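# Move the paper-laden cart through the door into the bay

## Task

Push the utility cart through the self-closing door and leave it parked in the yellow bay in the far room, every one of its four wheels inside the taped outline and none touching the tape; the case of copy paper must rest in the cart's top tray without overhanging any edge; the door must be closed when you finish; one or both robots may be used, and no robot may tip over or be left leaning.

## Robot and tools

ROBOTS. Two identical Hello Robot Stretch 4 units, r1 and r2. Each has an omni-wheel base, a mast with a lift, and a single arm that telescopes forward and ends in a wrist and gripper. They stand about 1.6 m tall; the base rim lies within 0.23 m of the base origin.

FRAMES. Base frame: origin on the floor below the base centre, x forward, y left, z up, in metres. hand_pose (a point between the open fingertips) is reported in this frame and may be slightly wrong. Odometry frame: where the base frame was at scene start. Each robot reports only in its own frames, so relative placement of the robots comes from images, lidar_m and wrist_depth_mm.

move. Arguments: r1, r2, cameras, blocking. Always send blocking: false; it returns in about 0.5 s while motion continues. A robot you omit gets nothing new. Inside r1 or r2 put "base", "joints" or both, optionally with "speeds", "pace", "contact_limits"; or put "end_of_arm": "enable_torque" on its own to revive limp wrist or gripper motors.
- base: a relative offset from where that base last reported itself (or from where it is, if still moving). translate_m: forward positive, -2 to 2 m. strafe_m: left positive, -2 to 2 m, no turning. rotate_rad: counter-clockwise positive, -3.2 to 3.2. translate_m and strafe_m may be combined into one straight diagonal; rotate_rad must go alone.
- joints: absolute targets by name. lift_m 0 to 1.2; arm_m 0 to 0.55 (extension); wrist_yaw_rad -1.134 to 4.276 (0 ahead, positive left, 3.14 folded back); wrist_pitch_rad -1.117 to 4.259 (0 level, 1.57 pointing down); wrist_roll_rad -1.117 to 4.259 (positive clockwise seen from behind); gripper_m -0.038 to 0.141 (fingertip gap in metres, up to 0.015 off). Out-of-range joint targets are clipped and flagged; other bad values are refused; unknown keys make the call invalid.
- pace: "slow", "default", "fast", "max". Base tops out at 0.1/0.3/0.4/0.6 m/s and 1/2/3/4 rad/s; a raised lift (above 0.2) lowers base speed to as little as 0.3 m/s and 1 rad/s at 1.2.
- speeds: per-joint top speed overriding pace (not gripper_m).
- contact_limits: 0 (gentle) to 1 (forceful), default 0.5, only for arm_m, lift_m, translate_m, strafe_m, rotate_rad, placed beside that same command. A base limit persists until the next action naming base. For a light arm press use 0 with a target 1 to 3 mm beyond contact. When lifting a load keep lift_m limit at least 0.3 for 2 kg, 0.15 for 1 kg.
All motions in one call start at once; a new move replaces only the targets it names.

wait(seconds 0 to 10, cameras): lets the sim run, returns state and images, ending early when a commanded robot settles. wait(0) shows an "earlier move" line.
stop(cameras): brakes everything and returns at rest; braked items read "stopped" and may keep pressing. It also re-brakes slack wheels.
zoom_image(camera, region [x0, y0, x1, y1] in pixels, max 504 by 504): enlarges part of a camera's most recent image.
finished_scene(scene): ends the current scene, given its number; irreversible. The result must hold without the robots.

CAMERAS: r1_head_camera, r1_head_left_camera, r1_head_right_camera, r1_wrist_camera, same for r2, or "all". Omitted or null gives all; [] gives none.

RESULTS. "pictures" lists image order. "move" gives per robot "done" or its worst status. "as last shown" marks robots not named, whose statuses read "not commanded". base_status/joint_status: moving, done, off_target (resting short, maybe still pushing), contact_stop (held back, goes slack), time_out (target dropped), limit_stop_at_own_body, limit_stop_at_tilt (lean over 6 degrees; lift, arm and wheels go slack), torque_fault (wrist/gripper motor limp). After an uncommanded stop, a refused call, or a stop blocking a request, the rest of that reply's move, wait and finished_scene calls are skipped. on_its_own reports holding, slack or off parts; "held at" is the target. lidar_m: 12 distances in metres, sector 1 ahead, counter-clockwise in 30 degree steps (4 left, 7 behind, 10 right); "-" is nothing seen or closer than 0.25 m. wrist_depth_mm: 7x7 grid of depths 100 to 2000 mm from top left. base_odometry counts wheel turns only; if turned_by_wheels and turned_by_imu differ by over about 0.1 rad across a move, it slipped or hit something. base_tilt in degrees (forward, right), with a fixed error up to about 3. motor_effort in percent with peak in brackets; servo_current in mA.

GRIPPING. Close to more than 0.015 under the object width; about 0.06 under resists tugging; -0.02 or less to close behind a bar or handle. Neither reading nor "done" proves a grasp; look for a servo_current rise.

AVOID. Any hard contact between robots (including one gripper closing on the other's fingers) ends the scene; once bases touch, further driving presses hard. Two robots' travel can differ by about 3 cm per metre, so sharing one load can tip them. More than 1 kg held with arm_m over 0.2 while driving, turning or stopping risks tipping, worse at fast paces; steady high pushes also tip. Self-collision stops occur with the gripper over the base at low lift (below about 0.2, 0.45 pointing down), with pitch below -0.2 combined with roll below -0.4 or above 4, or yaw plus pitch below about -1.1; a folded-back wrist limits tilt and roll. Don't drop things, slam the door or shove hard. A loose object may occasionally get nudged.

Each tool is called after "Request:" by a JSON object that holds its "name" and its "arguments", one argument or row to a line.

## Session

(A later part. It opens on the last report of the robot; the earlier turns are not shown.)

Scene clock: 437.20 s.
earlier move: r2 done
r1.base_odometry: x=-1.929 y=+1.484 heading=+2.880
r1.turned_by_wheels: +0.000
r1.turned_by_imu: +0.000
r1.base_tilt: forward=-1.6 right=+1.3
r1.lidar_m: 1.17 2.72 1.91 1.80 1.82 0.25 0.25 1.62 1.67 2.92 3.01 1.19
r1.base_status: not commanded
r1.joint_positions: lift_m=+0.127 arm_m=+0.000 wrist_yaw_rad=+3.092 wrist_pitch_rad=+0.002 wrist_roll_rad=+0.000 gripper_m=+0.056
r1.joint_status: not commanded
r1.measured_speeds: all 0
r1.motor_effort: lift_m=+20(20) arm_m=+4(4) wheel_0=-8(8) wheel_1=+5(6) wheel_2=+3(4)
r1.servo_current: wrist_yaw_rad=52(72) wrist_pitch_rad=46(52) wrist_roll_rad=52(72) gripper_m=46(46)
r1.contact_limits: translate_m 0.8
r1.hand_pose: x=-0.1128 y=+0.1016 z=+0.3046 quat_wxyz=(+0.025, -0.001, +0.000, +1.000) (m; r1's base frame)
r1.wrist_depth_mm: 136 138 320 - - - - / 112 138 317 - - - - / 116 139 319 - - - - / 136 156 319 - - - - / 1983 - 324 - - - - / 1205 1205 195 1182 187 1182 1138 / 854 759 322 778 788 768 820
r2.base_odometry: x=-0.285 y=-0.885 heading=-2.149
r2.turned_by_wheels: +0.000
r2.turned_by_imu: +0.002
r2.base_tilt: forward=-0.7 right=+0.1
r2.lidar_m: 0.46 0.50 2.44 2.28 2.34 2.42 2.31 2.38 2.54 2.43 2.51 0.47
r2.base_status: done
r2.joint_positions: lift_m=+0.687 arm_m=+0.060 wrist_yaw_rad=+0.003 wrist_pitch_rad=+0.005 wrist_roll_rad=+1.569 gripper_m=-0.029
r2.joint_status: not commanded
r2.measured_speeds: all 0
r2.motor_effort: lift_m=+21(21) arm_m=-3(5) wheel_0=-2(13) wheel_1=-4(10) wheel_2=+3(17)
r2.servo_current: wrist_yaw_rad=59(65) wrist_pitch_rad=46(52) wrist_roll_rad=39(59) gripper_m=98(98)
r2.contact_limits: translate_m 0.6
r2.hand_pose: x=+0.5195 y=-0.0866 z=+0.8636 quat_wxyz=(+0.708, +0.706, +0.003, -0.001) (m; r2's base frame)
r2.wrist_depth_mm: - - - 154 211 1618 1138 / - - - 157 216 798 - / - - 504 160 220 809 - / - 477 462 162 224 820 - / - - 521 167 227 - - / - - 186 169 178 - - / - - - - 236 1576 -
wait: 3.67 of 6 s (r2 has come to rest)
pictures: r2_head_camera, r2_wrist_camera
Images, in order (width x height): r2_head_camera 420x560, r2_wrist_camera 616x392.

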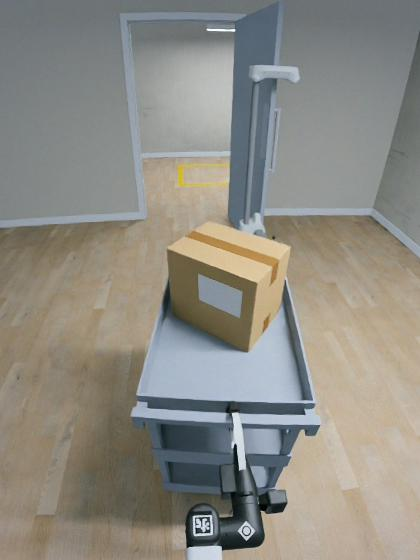

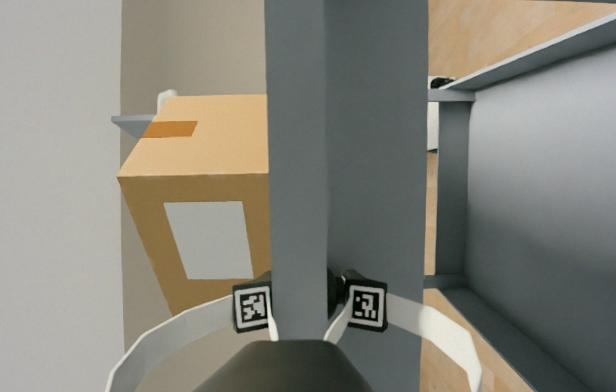

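Request:
{"name": "move", "arguments": {
  "blocking": false,
  "cameras": [],
  "r2": {"joints":{"gripper_m":0.075}}
}}

Request:
{"name": "wait", "arguments": {
  "seconds": 2,
  "cameras": []
}}

Request:
{"name": "move", "arguments": {
  "blocking": false,
  "cameras": [],
  "r2": {"base":{"translate_m":-0.02,"strafe_m":0.022},"pace":"slow"}
}}

Request:
{"name": "wait", "arguments": {
  "seconds": 1.5,
  "cameras": ["r2_head_camera","r2_wrist_camera"]
}}

Request:
{"name": "zoom_image", "arguments": {
  "camera": "r2_head_camera",
  "region": [120, 360, 340, 520]
}}

Scene clock: 456.00 s.
move: r2 moving
r1: as last shown
r1.lidar_m: 1.16 2.67 1.93 1.78 1.77 0.25 0.26 1.63 1.69 2.92 3.00 1.20
r1.motor_effort: lift_m=+20(20) arm_m=+4(4) wheel_0=-8(9) wheel_1=+5(6) wheel_2=+3(4)
r1.servo_current: wrist_yaw_rad=59(59) wrist_pitch_rad=46(46) wrist_roll_rad=39(52) gripper_m=39(46)
r1.contact_limits: translate_m 0.8
r1.wrist_depth_mm: 136 138 322 - - - - / 112 139 319 - - - - / 116 139 319 - - - - / 136 156 319 - - - - / - - 324 - - - - / 1205 1182 194 1205 187 1160 1118 / 854 759 320 798 798 778 809
r2.base_odometry: x=-0.285 y=-0.885 heading=-2.149
r2.turned_by_wheels: +0.000
r2.turned_by_imu: +0.000
r2.base_tilt: forward=-0.7 right=+0.1
r2.lidar_m: 0.45 0.49 2.44 2.29 2.35 2.44 2.31 2.39 2.55 2.42 2.51 0.48
r2.base_status: not commanded
r2.joint_positions: lift_m=+0.687 arm_m=+0.060 wrist_yaw_rad=+0.003 wrist_pitch_rad=+0.005 wrist_roll_rad=+1.569 gripper_m=-0.003
r2.joint_status: gripper_m moving
r2.measured_speeds: all 0
r2.motor_effort: lift_m=+21(21) arm_m=-4(4) wheel_0=-2(2) wheel_1=-4(5) wheel_2=+3(4)
r2.servo_current: wrist_yaw_rad=52(59) wrist_pitch_rad=39(52) wrist_roll_rad=59(59) gripper_m=91(98)
r2.contact_limits: translate_m 0.6
r2.hand_pose: x=+0.5195 y=-0.0866 z=+0.8636 quat_wxyz=(+0.708, +0.706, +0.003, -0.001) (m; r2's base frame)
r2.wrist_depth_mm: - - - 158 215 1661 1138 / - - - 160 220 809 - / - - 508 163 223 809 - / - 480 459 167 228 831 - / - - 525 170 231 842 - / - - 188 173 181 - - / - - - - 240 - -
pictures: none
No camera images: "cameras" was empty.

Scene clock: 457.23 s.
earlier move: r2 done
r1.base_odometry: x=-1.929 y=+1.484 heading=+2.880
r1.turned_by_wheels: +0.000
r1.turned_by_imu: +0.000
r1.base_tilt: forward=-1.6 right=+1.3
r1.lidar_m: 1.15 2.68 1.92 1.81 1.78 0.25 0.25 1.64 1.70 2.91 3.02 1.17
r1.base_status: not commanded
r1.joint_positions: lift_m=+0.127 arm_m=+0.000 wrist_yaw_rad=+3.092 wrist_pitch_rad=+0.002 wrist_roll_rad=+0.000 gripper_m=+0.056
r1.joint_status: not commanded
r1.measured_speeds: all 0
r1.motor_effort: lift_m=+20(20) arm_m=+4(4) wheel_0=-8(9) wheel_1=+6(6) wheel_2=+3(4)
r1.servo_current: wrist_yaw_rad=46(65) wrist_pitch_rad=39(52) wrist_roll_rad=39(65) gripper_m=33(46)
r1.contact_limits: translate_m 0.8
r1.hand_pose: x=-0.1128 y=+0.1016 z=+0.3046 quat_wxyz=(+0.025, -0.001, +0.000, +1.000) (m; r1's base frame)
r1.wrist_depth_mm: 136 138 320 - - - - / 112 139 319 - - - - / 116 139 319 - - - - / 136 156 319 - - - - / - - 325 - - - - / 1205 1205 193 1229 187 1160 1138 / 854 759 324 788 798 778 798
r2.base_odometry: x=-0.285 y=-0.885 heading=-2.149
r2.turned_by_wheels: +0.000
r2.turned_by_imu: +0.000
r2.base_tilt: forward=-0.7 right=+0.0
r2.lidar_m: 0.47 0.49 2.44 2.29 2.36 2.43 2.31 2.39 2.59 2.44 2.52 0.51
r2.base_status: not commanded
r2.joint_positions: lift_m=+0.687 arm_m=+0.060 wrist_yaw_rad=+0.003 wrist_pitch_rad=+0.004 wrist_roll_rad=+1.569 gripper_m=+0.075
r2.joint_status: all done
r2.measured_speeds: all 0
r2.motor_effort: lift_m=+19(21) arm_m=-4(4) wheel_0=-1(2) wheel_1=-4(5) wheel_2=+3(4)
r2.servo_current: wrist_yaw_rad=39(65) wrist_pitch_rad=39(52) wrist_roll_rad=46(59) gripper_m=52(130)
r2.contact_limits: translate_m 0.6
r2.hand_pose: x=+0.5195 y=-0.0866 z=+0.8640 quat_wxyz=(+0.708, +0.706, +0.002, +0.000) (m; r2's base frame)
r2.wrist_depth_mm: - - - 173 230 1618 1160 / - - - 176 234 1499 - / - - 530 179 237 - - / - - 477 181 241 842 - / - - 525 185 244 854 - / - - 189 187 189 - - / - - - - - 1808 -
wait: 1.23 of 2 s (r2 has come to rest)
pictures: none
No camera images: "cameras" was empty.

Scene clock: 457.73 s.
move: r2 moving
r1: as last shown
r1.lidar_m: 1.16 2.71 1.89 1.79 1.81 0.25 0.25 1.63 1.68 2.92 3.03 1.18
r1.motor_effort: lift_m=+20(20) arm_m=+4(4) wheel_0=-8(8) wheel_1=+5(6) wheel_2=+3(4)
r1.servo_current: wrist_yaw_rad=59(59) wrist_pitch_rad=39(46) wrist_roll_rad=39(72) gripper_m=39(46)
r1.contact_limits: translate_m 0.8
r1.wrist_depth_mm: 136 138 320 - - - - / 112 139 317 - - - - / 116 139 319 - - - - / 136 156 320 - - - - / 1983 - 324 - - - - / 1205 1229 193 1182 187 1182 1138 / 854 750 325 809 788 778 809
r2.base_odometry: x=-0.273 y=-0.883 heading=-2.149
r2.turned_by_wheels: +0.001
r2.turned_by_imu: +0.001
r2.base_tilt: forward=-0.6 right=+0.0
r2.lidar_m: 0.50 0.52 2.43 2.26 2.36 2.46 2.31 2.37 2.59 2.42 2.51 0.50
r2.base_status: translate_m moving; strafe_m moving
r2.joint_positions: lift_m=+0.687 arm_m=+0.060 wrist_yaw_rad=+0.003 wrist_pitch_rad=+0.004 wrist_roll_rad=+1.569 gripper_m=+0.075
r2.joint_status: not commanded
r2.measured_speeds: translate_m=-0.033 strafe_m=+0.037 rotate_rad=+0.002 lift_m=+0.000 arm_m=+0.000 wrist_yaw_rad=+0.000 wrist_pitch_rad=+0.000 wrist_roll_rad=+0.000
r2.motor_effort: lift_m=+19(19) arm_m=-4(4) wheel_0=-11(11) wheel_1=+5(5) wheel_2=+7(10)
r2.servo_current: wrist_yaw_rad=52(52) wrist_pitch_rad=39(46) wrist_roll_rad=52(59) gripper_m=46(59)
r2.hand_pose: x=+0.5195 y=-0.0866 z=+0.8640 quat_wxyz=(+0.708, +0.706, +0.002, +0.000) (m; r2's base frame)
r2.wrist_depth_mm: - - - 181 236 1708 1182 / - - - 183 240 820 - / - - 525 187 245 831 - / - - 488 248 249 854 - / - - 539 253 254 854 - / - - 190 195 191 - - / - - - - 263 1708 525
pictures: none
No camera images: "cameras" was empty.

Scene clock: 458.60 s.
earlier move: r2 done
r1.base_odometry: x=-1.929 y=+1.484 heading=+2.880
r1.turned_by_wheels: +0.000
r1.turned_by_imu: +0.000
r1.base_tilt: forward=-1.6 right=+1.3
r1.lidar_m: 1.16 2.70 1.90 1.81 1.78 0.25 0.26 1.61 1.68 2.93 3.01 1.19
r1.base_status: not commanded
r1.joint_positions: lift_m=+0.127 arm_m=+0.000 wrist_yaw_rad=+3.092 wrist_pitch_rad=+0.002 wrist_roll_rad=+0.000 gripper_m=+0.056
r1.joint_status: not commanded
r1.measured_speeds: all 0
r1.motor_effort: lift_m=+20(20) arm_m=+4(4) wheel_0=-8(8) wheel_1=+5(6) wheel_2=+3(4)
r1.servo_current: wrist_yaw_rad=52(59) wrist_pitch_rad=52(52) wrist_roll_rad=52(72) gripper_m=39(46)
r1.contact_limits: translate_m 0.8
r1.hand_pose: x=-0.1128 y=+0.1016 z=+0.3046 quat_wxyz=(+0.025, -0.001, +0.000, +1.000) (m; r1's base frame)
r1.wrist_depth_mm: 136 138 320 - - - - / 112 139 319 - - - - / 116 139 319 - - - - / 137 157 320 - - - - / 1921 - 324 - - - - / 1182 1182 193 1182 187 1138 1138 / 842 759 322 788 798 768 809
r2.base_odometry: x=-0.256 y=-0.880 heading=-2.149
r2.turned_by_wheels: +0.000
r2.turned_by_imu: +0.000
r2.base_tilt: forward=-0.6 right=+0.0
r2.lidar_m: 0.50 0.54 2.44 2.28 2.33 2.42 2.29 2.36 2.59 2.46 2.51 0.52
r2.base_status: done
r2.joint_positions: lift_m=+0.687 arm_m=+0.060 wrist_yaw_rad=+0.003 wrist_pitch_rad=+0.004 wrist_roll_rad=+1.569 gripper_m=+0.075
r2.joint_status: not commanded
r2.measured_speeds: all 0
r2.motor_effort: lift_m=+19(19) arm_m=-3(4) wheel_0=-3(11) wheel_1=+4(8) wheel_2=+4(10)
r2.servo_current: wrist_yaw_rad=46(59) wrist_pitch_rad=46(52) wrist_roll_rad=33(59) gripper_m=46(59)
r2.hand_pose: x=+0.5195 y=-0.0866 z=+0.8640 quat_wxyz=(+0.708, +0.706, +0.002, +0.000) (m; r2's base frame)
r2.wrist_depth_mm: - - - 193 250 1708 1160 / - - - 196 254 854 - / - - 517 256 258 842 - / - - 512 262 262 866 - / - - 564 268 266 878 - / - - 190 209 191 - - / - - - - - 1863 508
wait: 0.87 of 1.5 s (r2 has come to rest)
pictures: r2_head_camera, r2_wrist_camera
Images, in order (width x height): r2_head_camera 420x560, r2_wrist_camera 616x392.

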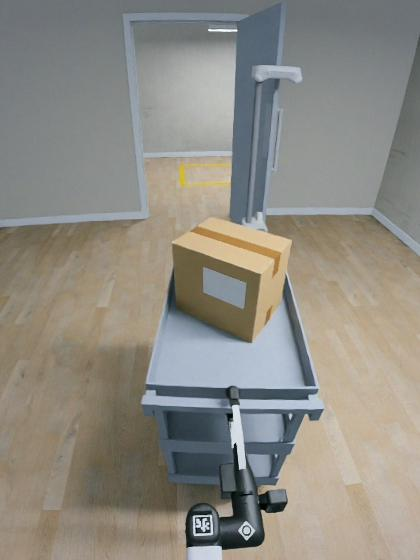

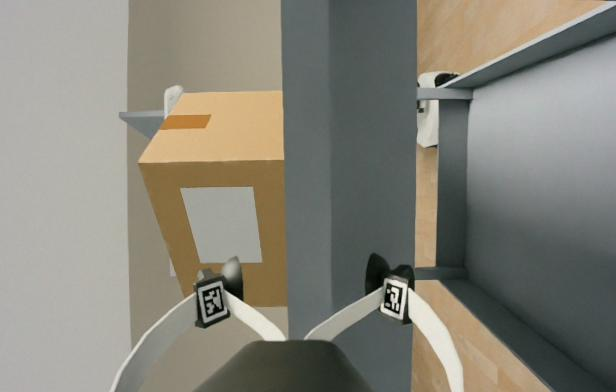

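Scaled by 2.291 from the camera's 420x560 image, which has a finer 1200x1600 frame.

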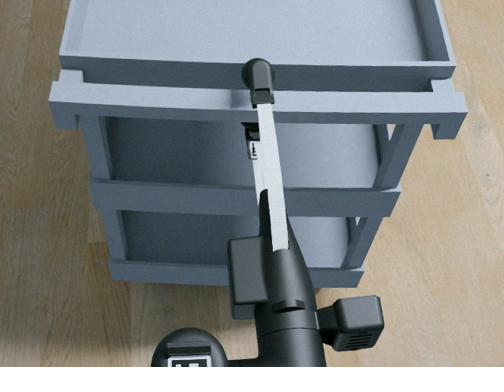

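Request:
{"name": "move", "arguments": {
  "blocking": false,
  "cameras": [],
  "r2": {"base":{"translate_m":0.035},"pace":"slow","contact_limits":{"translate_m":0.2}}
}}

Request:
{"name": "wait", "arguments": {
  "seconds": 1.5,
  "cameras": []
}}

Request:
{"name": "move", "arguments": {
  "blocking": false,
  "cameras": [],
  "r2": {"joints":{"gripper_m":-0.03}}
}}

Request:
{"name": "wait", "arguments": {
  "seconds": 2,
  "cameras": ["r2_wrist_camera"]
}}

Scene clock: 466.63 s.
move: r2 moving
r1: as last shown
r1.lidar_m: 1.14 2.68 1.91 1.79 1.77 0.25 0.25 1.61 1.69 2.92 3.02 1.18
r1.servo_current: wrist_yaw_rad=46(59) wrist_pitch_rad=46(46) wrist_roll_rad=46(59) gripper_m=46(46)
r1.contact_limits: translate_m 0.8
r1.wrist_depth_mm: 136 138 320 - - - - / 112 139 317 - - - - / 116 139 319 - - - - / 136 157 319 - - - - / 1983 - 325 - - - - / 1205 1182 194 1182 188 1160 1138 / 854 750 324 798 788 768 820
r2.base_odometry: x=-0.263 y=-0.891 heading=-2.149
r2.turned_by_wheels: +0.000
r2.turned_by_imu: +0.001
r2.base_tilt: forward=-0.6 right=+0.1
r2.lidar_m: 0.49 0.51 2.39 2.25 2.35 2.44 2.29 2.38 2.61 2.46 2.54 0.50
r2.base_status: translate_m moving
r2.joint_positions: lift_m=+0.687 arm_m=+0.060 wrist_yaw_rad=+0.003 wrist_pitch_rad=+0.004 wrist_roll_rad=+1.569 gripper_m=+0.075
r2.joint_status: not commanded
r2.measured_speeds: translate_m=+0.048 strafe_m=+0.000 rotate_rad=-0.001 lift_m=+0.000 arm_m=+0.000 wrist_yaw_rad=+0.000 wrist_pitch_rad=+0.000 wrist_roll_rad=+0.000
r2.motor_effort: lift_m=+19(19) arm_m=-4(4) wheel_0=+4(9) wheel_1=+5(6) wheel_2=-8(10)
r2.servo_current: wrist_yaw_rad=52(59) wrist_pitch_rad=46(46) wrist_roll_rad=46(59) gripper_m=52(59)
r2.contact_limits: translate_m 0.2
r2.hand_pose: x=+0.5195 y=-0.0866 z=+0.8640 quat_wxyz=(+0.708, +0.706, +0.002, +0.000) (m; r2's base frame)
r2.wrist_depth_mm: - - - 183 240 1661 1182 / - - - 185 243 809 - / - - 504 189 247 842 - / - - 500 250 252 854 - / - - 549 255 255 866 - / - - 190 199 191 - - / - - - - - 1863 504
pictures: none
No camera images: "cameras" was empty.

Scene clock: 467.60 s.
earlier move: r2 done
r1.base_odometry: x=-1.929 y=+1.484 heading=+2.880
r1.turned_by_wheels: +0.000
r1.turned_by_imu: +0.000
r1.base_tilt: forward=-1.6 right=+1.3
r1.lidar_m: 1.13 2.70 1.90 1.82 1.81 0.25 0.25 1.61 1.68 2.93 3.02 1.17
r1.base_status: not commanded
r1.joint_positions: lift_m=+0.127 arm_m=+0.000 wrist_yaw_rad=+3.092 wrist_pitch_rad=+0.002 wrist_roll_rad=+0.000 gripper_m=+0.056
r1.joint_status: not commanded
r1.measured_speeds: all 0
r1.motor_effort: lift_m=+20(20) arm_m=+4(5) wheel_0=-8(8) wheel_1=+6(6) wheel_2=+3(4)
r1.servo_current: wrist_yaw_rad=39(59) wrist_pitch_rad=39(46) wrist_roll_rad=46(72) gripper_m=39(46)
r1.contact_limits: translate_m 0.8
r1.hand_pose: x=-0.1128 y=+0.1016 z=+0.3046 quat_wxyz=(+0.025, -0.001, +0.000, +1.000) (m; r1's base frame)
r1.wrist_depth_mm: 136 138 320 - - - - / 112 139 317 - - - - / 116 139 317 - - - - / 136 156 319 - - - - / 1983 - 325 - - - - / 1205 1205 193 1160 187 1160 1118 / 831 741 322 798 788 768 809
r2.base_odometry: x=-0.275 y=-0.910 heading=-2.149
r2.turned_by_wheels: +0.000
r2.turned_by_imu: +0.000
r2.base_tilt: forward=-0.7 right=+0.1
r2.lidar_m: 0.48 0.54 2.40 2.26 2.33 2.45 2.32 2.39 2.61 2.46 2.54 0.50
r2.base_status: done
r2.joint_positions: lift_m=+0.687 arm_m=+0.060 wrist_yaw_rad=+0.002 wrist_pitch_rad=+0.004 wrist_roll_rad=+1.569 gripper_m=+0.075
r2.joint_status: not commanded
r2.measured_speeds: all 0
r2.motor_effort: lift_m=+19(19) arm_m=-3(4) wheel_0=+4(9) wheel_1=+3(7) wheel_2=-6(10)
r2.servo_current: wrist_yaw_rad=52(59) wrist_pitch_rad=46(52) wrist_roll_rad=52(59) gripper_m=52(59)
r2.contact_limits: translate_m 0.2
r2.hand_pose: x=+0.5195 y=-0.0868 z=+0.8640 quat_wxyz=(+0.708, +0.706, +0.002, -0.001) (m; r2's base frame)
r2.wrist_depth_mm: - - - 180 237 1708 1160 / - - - 182 241 809 - / - - 512 186 244 831 - / - - 496 189 248 842 - / - - 539 251 250 866 - / - - 190 193 191 - - / - - - - 258 1708 508
wait: 0.97 of 1.5 s (r2 has come to rest)
pictures: none
No camera images: "cameras" was empty.

Scene clock: 468.10 s.
move: r2 moving
r1: as last shown
r1.lidar_m: 1.13 2.68 1.91 1.80 1.77 0.25 0.25 1.60 1.69 2.91 2.99 1.17
r1.motor_effort: lift_m=+20(20) arm_m=+4(4) wheel_0=-8(8) wheel_1=+6(6) wheel_2=+3(3)
r1.servo_current: wrist_yaw_rad=39(65) wrist_pitch_rad=46(52) wrist_roll_rad=33(59) gripper_m=33(46)
r1.contact_limits: translate_m 0.8
r1.wrist_depth_mm: 136 138 320 - - - - / 112 139 320 - - - - / 116 139 319 - - - - / 136 156 319 - - - - / 1863 - 324 - - - - / 1205 1182 193 1182 187 1138 1138 / 854 750 322 809 788 759 809
r2.base_odometry: x=-0.275 y=-0.910 heading=-2.149
r2.turned_by_wheels: +0.000
r2.turned_by_imu: +0.000
r2.base_tilt: forward=-0.6 right=+0.1
r2.lidar_m: 0.48 0.53 2.43 2.27 2.33 2.49 2.33 2.39 2.60 2.44 2.51 0.48
r2.base_status: not commanded
r2.joint_positions: lift_m=+0.687 arm_m=+0.060 wrist_yaw_rad=+0.002 wrist_pitch_rad=+0.004 wrist_roll_rad=+1.569 gripper_m=+0.056
r2.joint_status: gripper_m moving
r2.measured_speeds: all 0
r2.motor_effort: lift_m=+19(19) arm_m=-4(4) wheel_0=+4(4) wheel_1=+3(4) wheel_2=-5(6)
r2.servo_current: wrist_yaw_rad=46(52) wrist_pitch_rad=39(46) wrist_roll_rad=52(52) gripper_m=117(137)
r2.contact_limits: translate_m 0.2
r2.hand_pose: x=+0.5195 y=-0.0868 z=+0.8640 quat_wxyz=(+0.708, +0.706, +0.002, -0.001) (m; r2's base frame)
r2.wrist_depth_mm: - - - 181 238 1708 1182 / - - - 182 241 798 - / - - 517 186 245 842 - / - - 488 189 249 854 - / - - 539 192 250 854 - / - - 195 193 190 - - / - - - - 258 1756 508
pictures: none
No camera images: "cameras" was empty.

Scene clock: 469.33 s.
earlier move: r2 done
r1.base_odometry: x=-1.929 y=+1.484 heading=+2.880
r1.turned_by_wheels: +0.000
r1.turned_by_imu: +0.000
r1.base_tilt: forward=-1.6 right=+1.2
r1.lidar_m: 1.13 2.67 1.90 1.80 1.76 0.26 0.25 1.61 1.69 2.92 3.02 1.16
r1.base_status: not commanded
r1.joint_positions: lift_m=+0.127 arm_m=+0.000 wrist_yaw_rad=+3.092 wrist_pitch_rad=+0.002 wrist_roll_rad=+0.000 gripper_m=+0.056
r1.joint_status: not commanded
r1.measured_speeds: all 0
r1.motor_effort: lift_m=+20(20) arm_m=+4(4) wheel_0=-7(8) wheel_1=+6(6) wheel_2=+3(4)
r1.servo_current: wrist_yaw_rad=52(65) wrist_pitch_rad=39(52) wrist_roll_rad=52(65) gripper_m=39(46)
r1.contact_limits: translate_m 0.8
r1.hand_pose: x=-0.1128 y=+0.1016 z=+0.3046 quat_wxyz=(+0.025, -0.001, +0.000, +1.000) (m; r1's base frame)
r1.wrist_depth_mm: 136 138 320 - - - - / 112 139 319 - - - - / 116 139 320 - - - - / 136 156 317 - - - - / 1921 - 324 - - - - / 1205 1205 193 1182 187 1160 1118 / 854 759 324 798 788 778 798
r2.base_odometry: x=-0.275 y=-0.910 heading=-2.149
r2.turned_by_wheels: +0.000
r2.turned_by_imu: +0.000
r2.base_tilt: forward=-0.7 right=+0.0
r2.lidar_m: 0.46 0.51 2.41 2.24 2.32 2.48 2.33 2.40 2.61 2.45 2.53 0.50
r2.base_status: not commanded
r2.joint_positions: lift_m=+0.687 arm_m=+0.060 wrist_yaw_rad=+0.002 wrist_pitch_rad=+0.004 wrist_roll_rad=+1.569 gripper_m=-0.028
r2.joint_status: all done
r2.measured_speeds: all 0
r2.motor_effort: lift_m=+19(19) arm_m=-4(4) wheel_0=+3(4) wheel_1=+3(4) wheel_2=-3(6)
r2.servo_current: wrist_yaw_rad=39(65) wrist_pitch_rad=39(46) wrist_roll_rad=59(65) gripper_m=130(306)
r2.contact_limits: translate_m 0.2
r2.hand_pose: x=+0.5195 y=-0.0868 z=+0.8640 quat_wxyz=(+0.708, +0.706, +0.002, -0.001) (m; r2's base frame)
r2.wrist_depth_mm: - - - 166 224 1661 1160 / - - - 170 227 759 - / - - 488 172 230 820 - / - - 477 233 235 854 - / - - 544 178 236 - - / - - 186 180 178 - - / - - - - - 1499 -
wait: 1.23 of 2 s (r2 has come to rest)
pictures: r2_wrist_camera
Images, in order (width x height): r2_wrist_camera 616x392.

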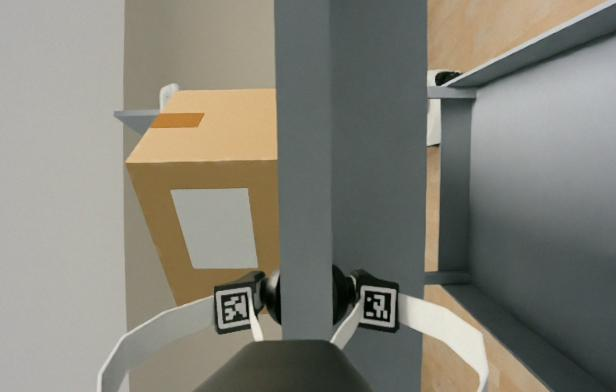

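Request:
{"name": "move", "arguments": {
  "blocking": false,
  "cameras": [],
  "r2": {"base":{"translate_m":0.35,"strafe_m":-0.07},"contact_limits":{"translate_m":0.6}}
}}

Request:
{"name": "wait", "arguments": {
  "seconds": 4,
  "cameras": ["r2_wrist_camera","r2_head_camera"]
}}

Scene clock: 474.13 s.
move: r2 moving
r1: as last shown
r1.base_tilt: forward=-1.6 right=+1.3
r1.lidar_m: 1.13 2.66 1.92 1.78 1.78 0.25 0.25 1.63 1.69 2.91 3.02 1.14
r1.motor_effort: lift_m=+20(20) arm_m=+4(4) wheel_0=-8(8) wheel_1=+5(6) wheel_2=+3(3)
r1.servo_current: wrist_yaw_rad=46(72) wrist_pitch_rad=39(46) wrist_roll_rad=59(59) gripper_m=39(46)
r1.contact_limits: translate_m 0.8
r1.wrist_depth_mm: 136 138 320 - - - - / 112 139 319 - - - - / 116 140 319 - - - - / 136 157 319 - - - - / 1983 - 324 - - - - / 1182 1205 195 1182 187 1160 1138 / 831 759 324 798 788 768 809
r2.base_odometry: x=-0.297 y=-0.932 heading=-2.149
r2.turned_by_wheels: +0.000
r2.turned_by_imu: +0.005
r2.base_tilt: forward=-0.7 right=+0.1
r2.lidar_m: 0.47 0.48 2.46 2.28 2.34 2.51 2.35 2.43 2.60 2.45 2.54 0.47
r2.base_status: translate_m moving; strafe_m moving
r2.joint_positions: lift_m=+0.687 arm_m=+0.060 wrist_yaw_rad=+0.000 wrist_pitch_rad=+0.004 wrist_roll_rad=+1.569 gripper_m=-0.029
r2.joint_status: not commanded
r2.measured_speeds: translate_m=+0.127 strafe_m=-0.016 rotate_rad=-0.014 lift_m=+0.000 arm_m=+0.000 wrist_yaw_rad=-0.024 wrist_pitch_rad=+0.000 wrist_roll_rad=+0.000
r2.motor_effort: lift_m=+19(19) arm_m=+5(5) wheel_0=+14(14) wheel_1=+9(12) wheel_2=-18(19)
r2.servo_current: wrist_yaw_rad=59(59) wrist_pitch_rad=39(46) wrist_roll_rad=39(52) gripper_m=85(124)
r2.contact_limits: translate_m 0.6
r2.hand_pose: x=+0.5192 y=-0.0874 z=+0.8640 quat_wxyz=(+0.708, +0.706, +0.001, -0.001) (m; r2's base frame)
r2.wrist_depth_mm: - - - 157 214 1661 1138 / - - - 158 218 788 - / - - 484 160 220 820 - / - 484 462 163 224 831 - / - - 521 166 226 842 - / - - 186 167 178 - - / - - - - 232 1618 -
pictures: none
No camera images: "cameras" was empty.

Scene clock: 476.30 s.
earlier move: r2 done
r1.base_odometry: x=-1.929 y=+1.484 heading=+2.880
r1.turned_by_wheels: +0.000
r1.turned_by_imu: +0.000
r1.base_tilt: forward=-1.6 right=+1.3
r1.lidar_m: 0.81 2.71 1.91 1.81 1.81 0.25 0.25 1.62 1.68 2.92 3.01 0.81
r1.base_status: not commanded
r1.joint_positions: lift_m=+0.127 arm_m=+0.000 wrist_yaw_rad=+3.092 wrist_pitch_rad=+0.002 wrist_roll_rad=+0.000 gripper_m=+0.056
r1.joint_status: not commanded
r1.measured_speeds: all 0
r1.motor_effort: lift_m=+20(20) arm_m=+4(4) wheel_0=-8(9) wheel_1=+5(6) wheel_2=+3(4)
r1.servo_current: wrist_yaw_rad=52(72) wrist_pitch_rad=46(52) wrist_roll_rad=46(72) gripper_m=39(46)
r1.contact_limits: translate_m 0.8
r1.hand_pose: x=-0.1128 y=+0.1016 z=+0.3046 quat_wxyz=(+0.025, -0.001, +0.000, +1.000) (m; r1's base frame)
r1.wrist_depth_mm: 136 138 320 - - - - / 112 138 319 - - - - / 116 140 319 - - - - / 137 157 322 - - - - / 1983 - 325 - - - - / 1205 1182 194 1182 187 1138 1138 / 854 768 324 788 788 768 798
r2.base_odometry: x=-0.525 y=-1.164 heading=-2.149
r2.turned_by_wheels: +0.000
r2.turned_by_imu: +0.000
r2.base_tilt: forward=-0.6 right=+0.0
r2.lidar_m: 0.46 0.49 2.52 2.35 2.42 2.82 2.68 2.77 2.51 2.37 2.45 0.49
r2.base_status: done
r2.joint_positions: lift_m=+0.687 arm_m=+0.060 wrist_yaw_rad=-0.001 wrist_pitch_rad=+0.005 wrist_roll_rad=+1.569 gripper_m=-0.029
r2.joint_status: not commanded
r2.measured_speeds: all 0
r2.motor_effort: lift_m=+19(19) arm_m=+4(5) wheel_0=+0(16) wheel_1=+3(12) wheel_2=-4(19)
r2.servo_current: wrist_yaw_rad=33(59) wrist_pitch_rad=46(52) wrist_roll_rad=46(65) gripper_m=85(124)
r2.contact_limits: translate_m 0.6
r2.hand_pose: x=+0.5191 y=-0.0878 z=+0.8638 quat_wxyz=(+0.708, +0.706, +0.001, -0.002) (m; r2's base frame)
r2.wrist_depth_mm: - - - 161 220 1618 1138 / - - - 163 223 778 - / - 1499 500 164 224 831 - / - 488 466 166 227 831 - / - - 521 168 229 831 - / - - 186 169 179 - - / - - - - 233 1576 -
wait: 2.17 of 4 s (r2 has come to rest)
pictures: r2_head_camera, r2_wrist_camera
Images, in order (width x height): r2_head_camera 420x560, r2_wrist_camera 616x392.

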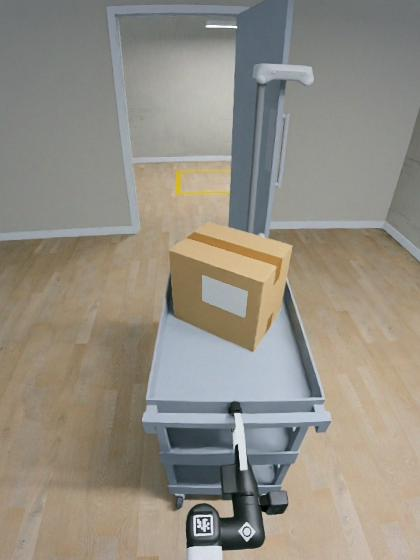

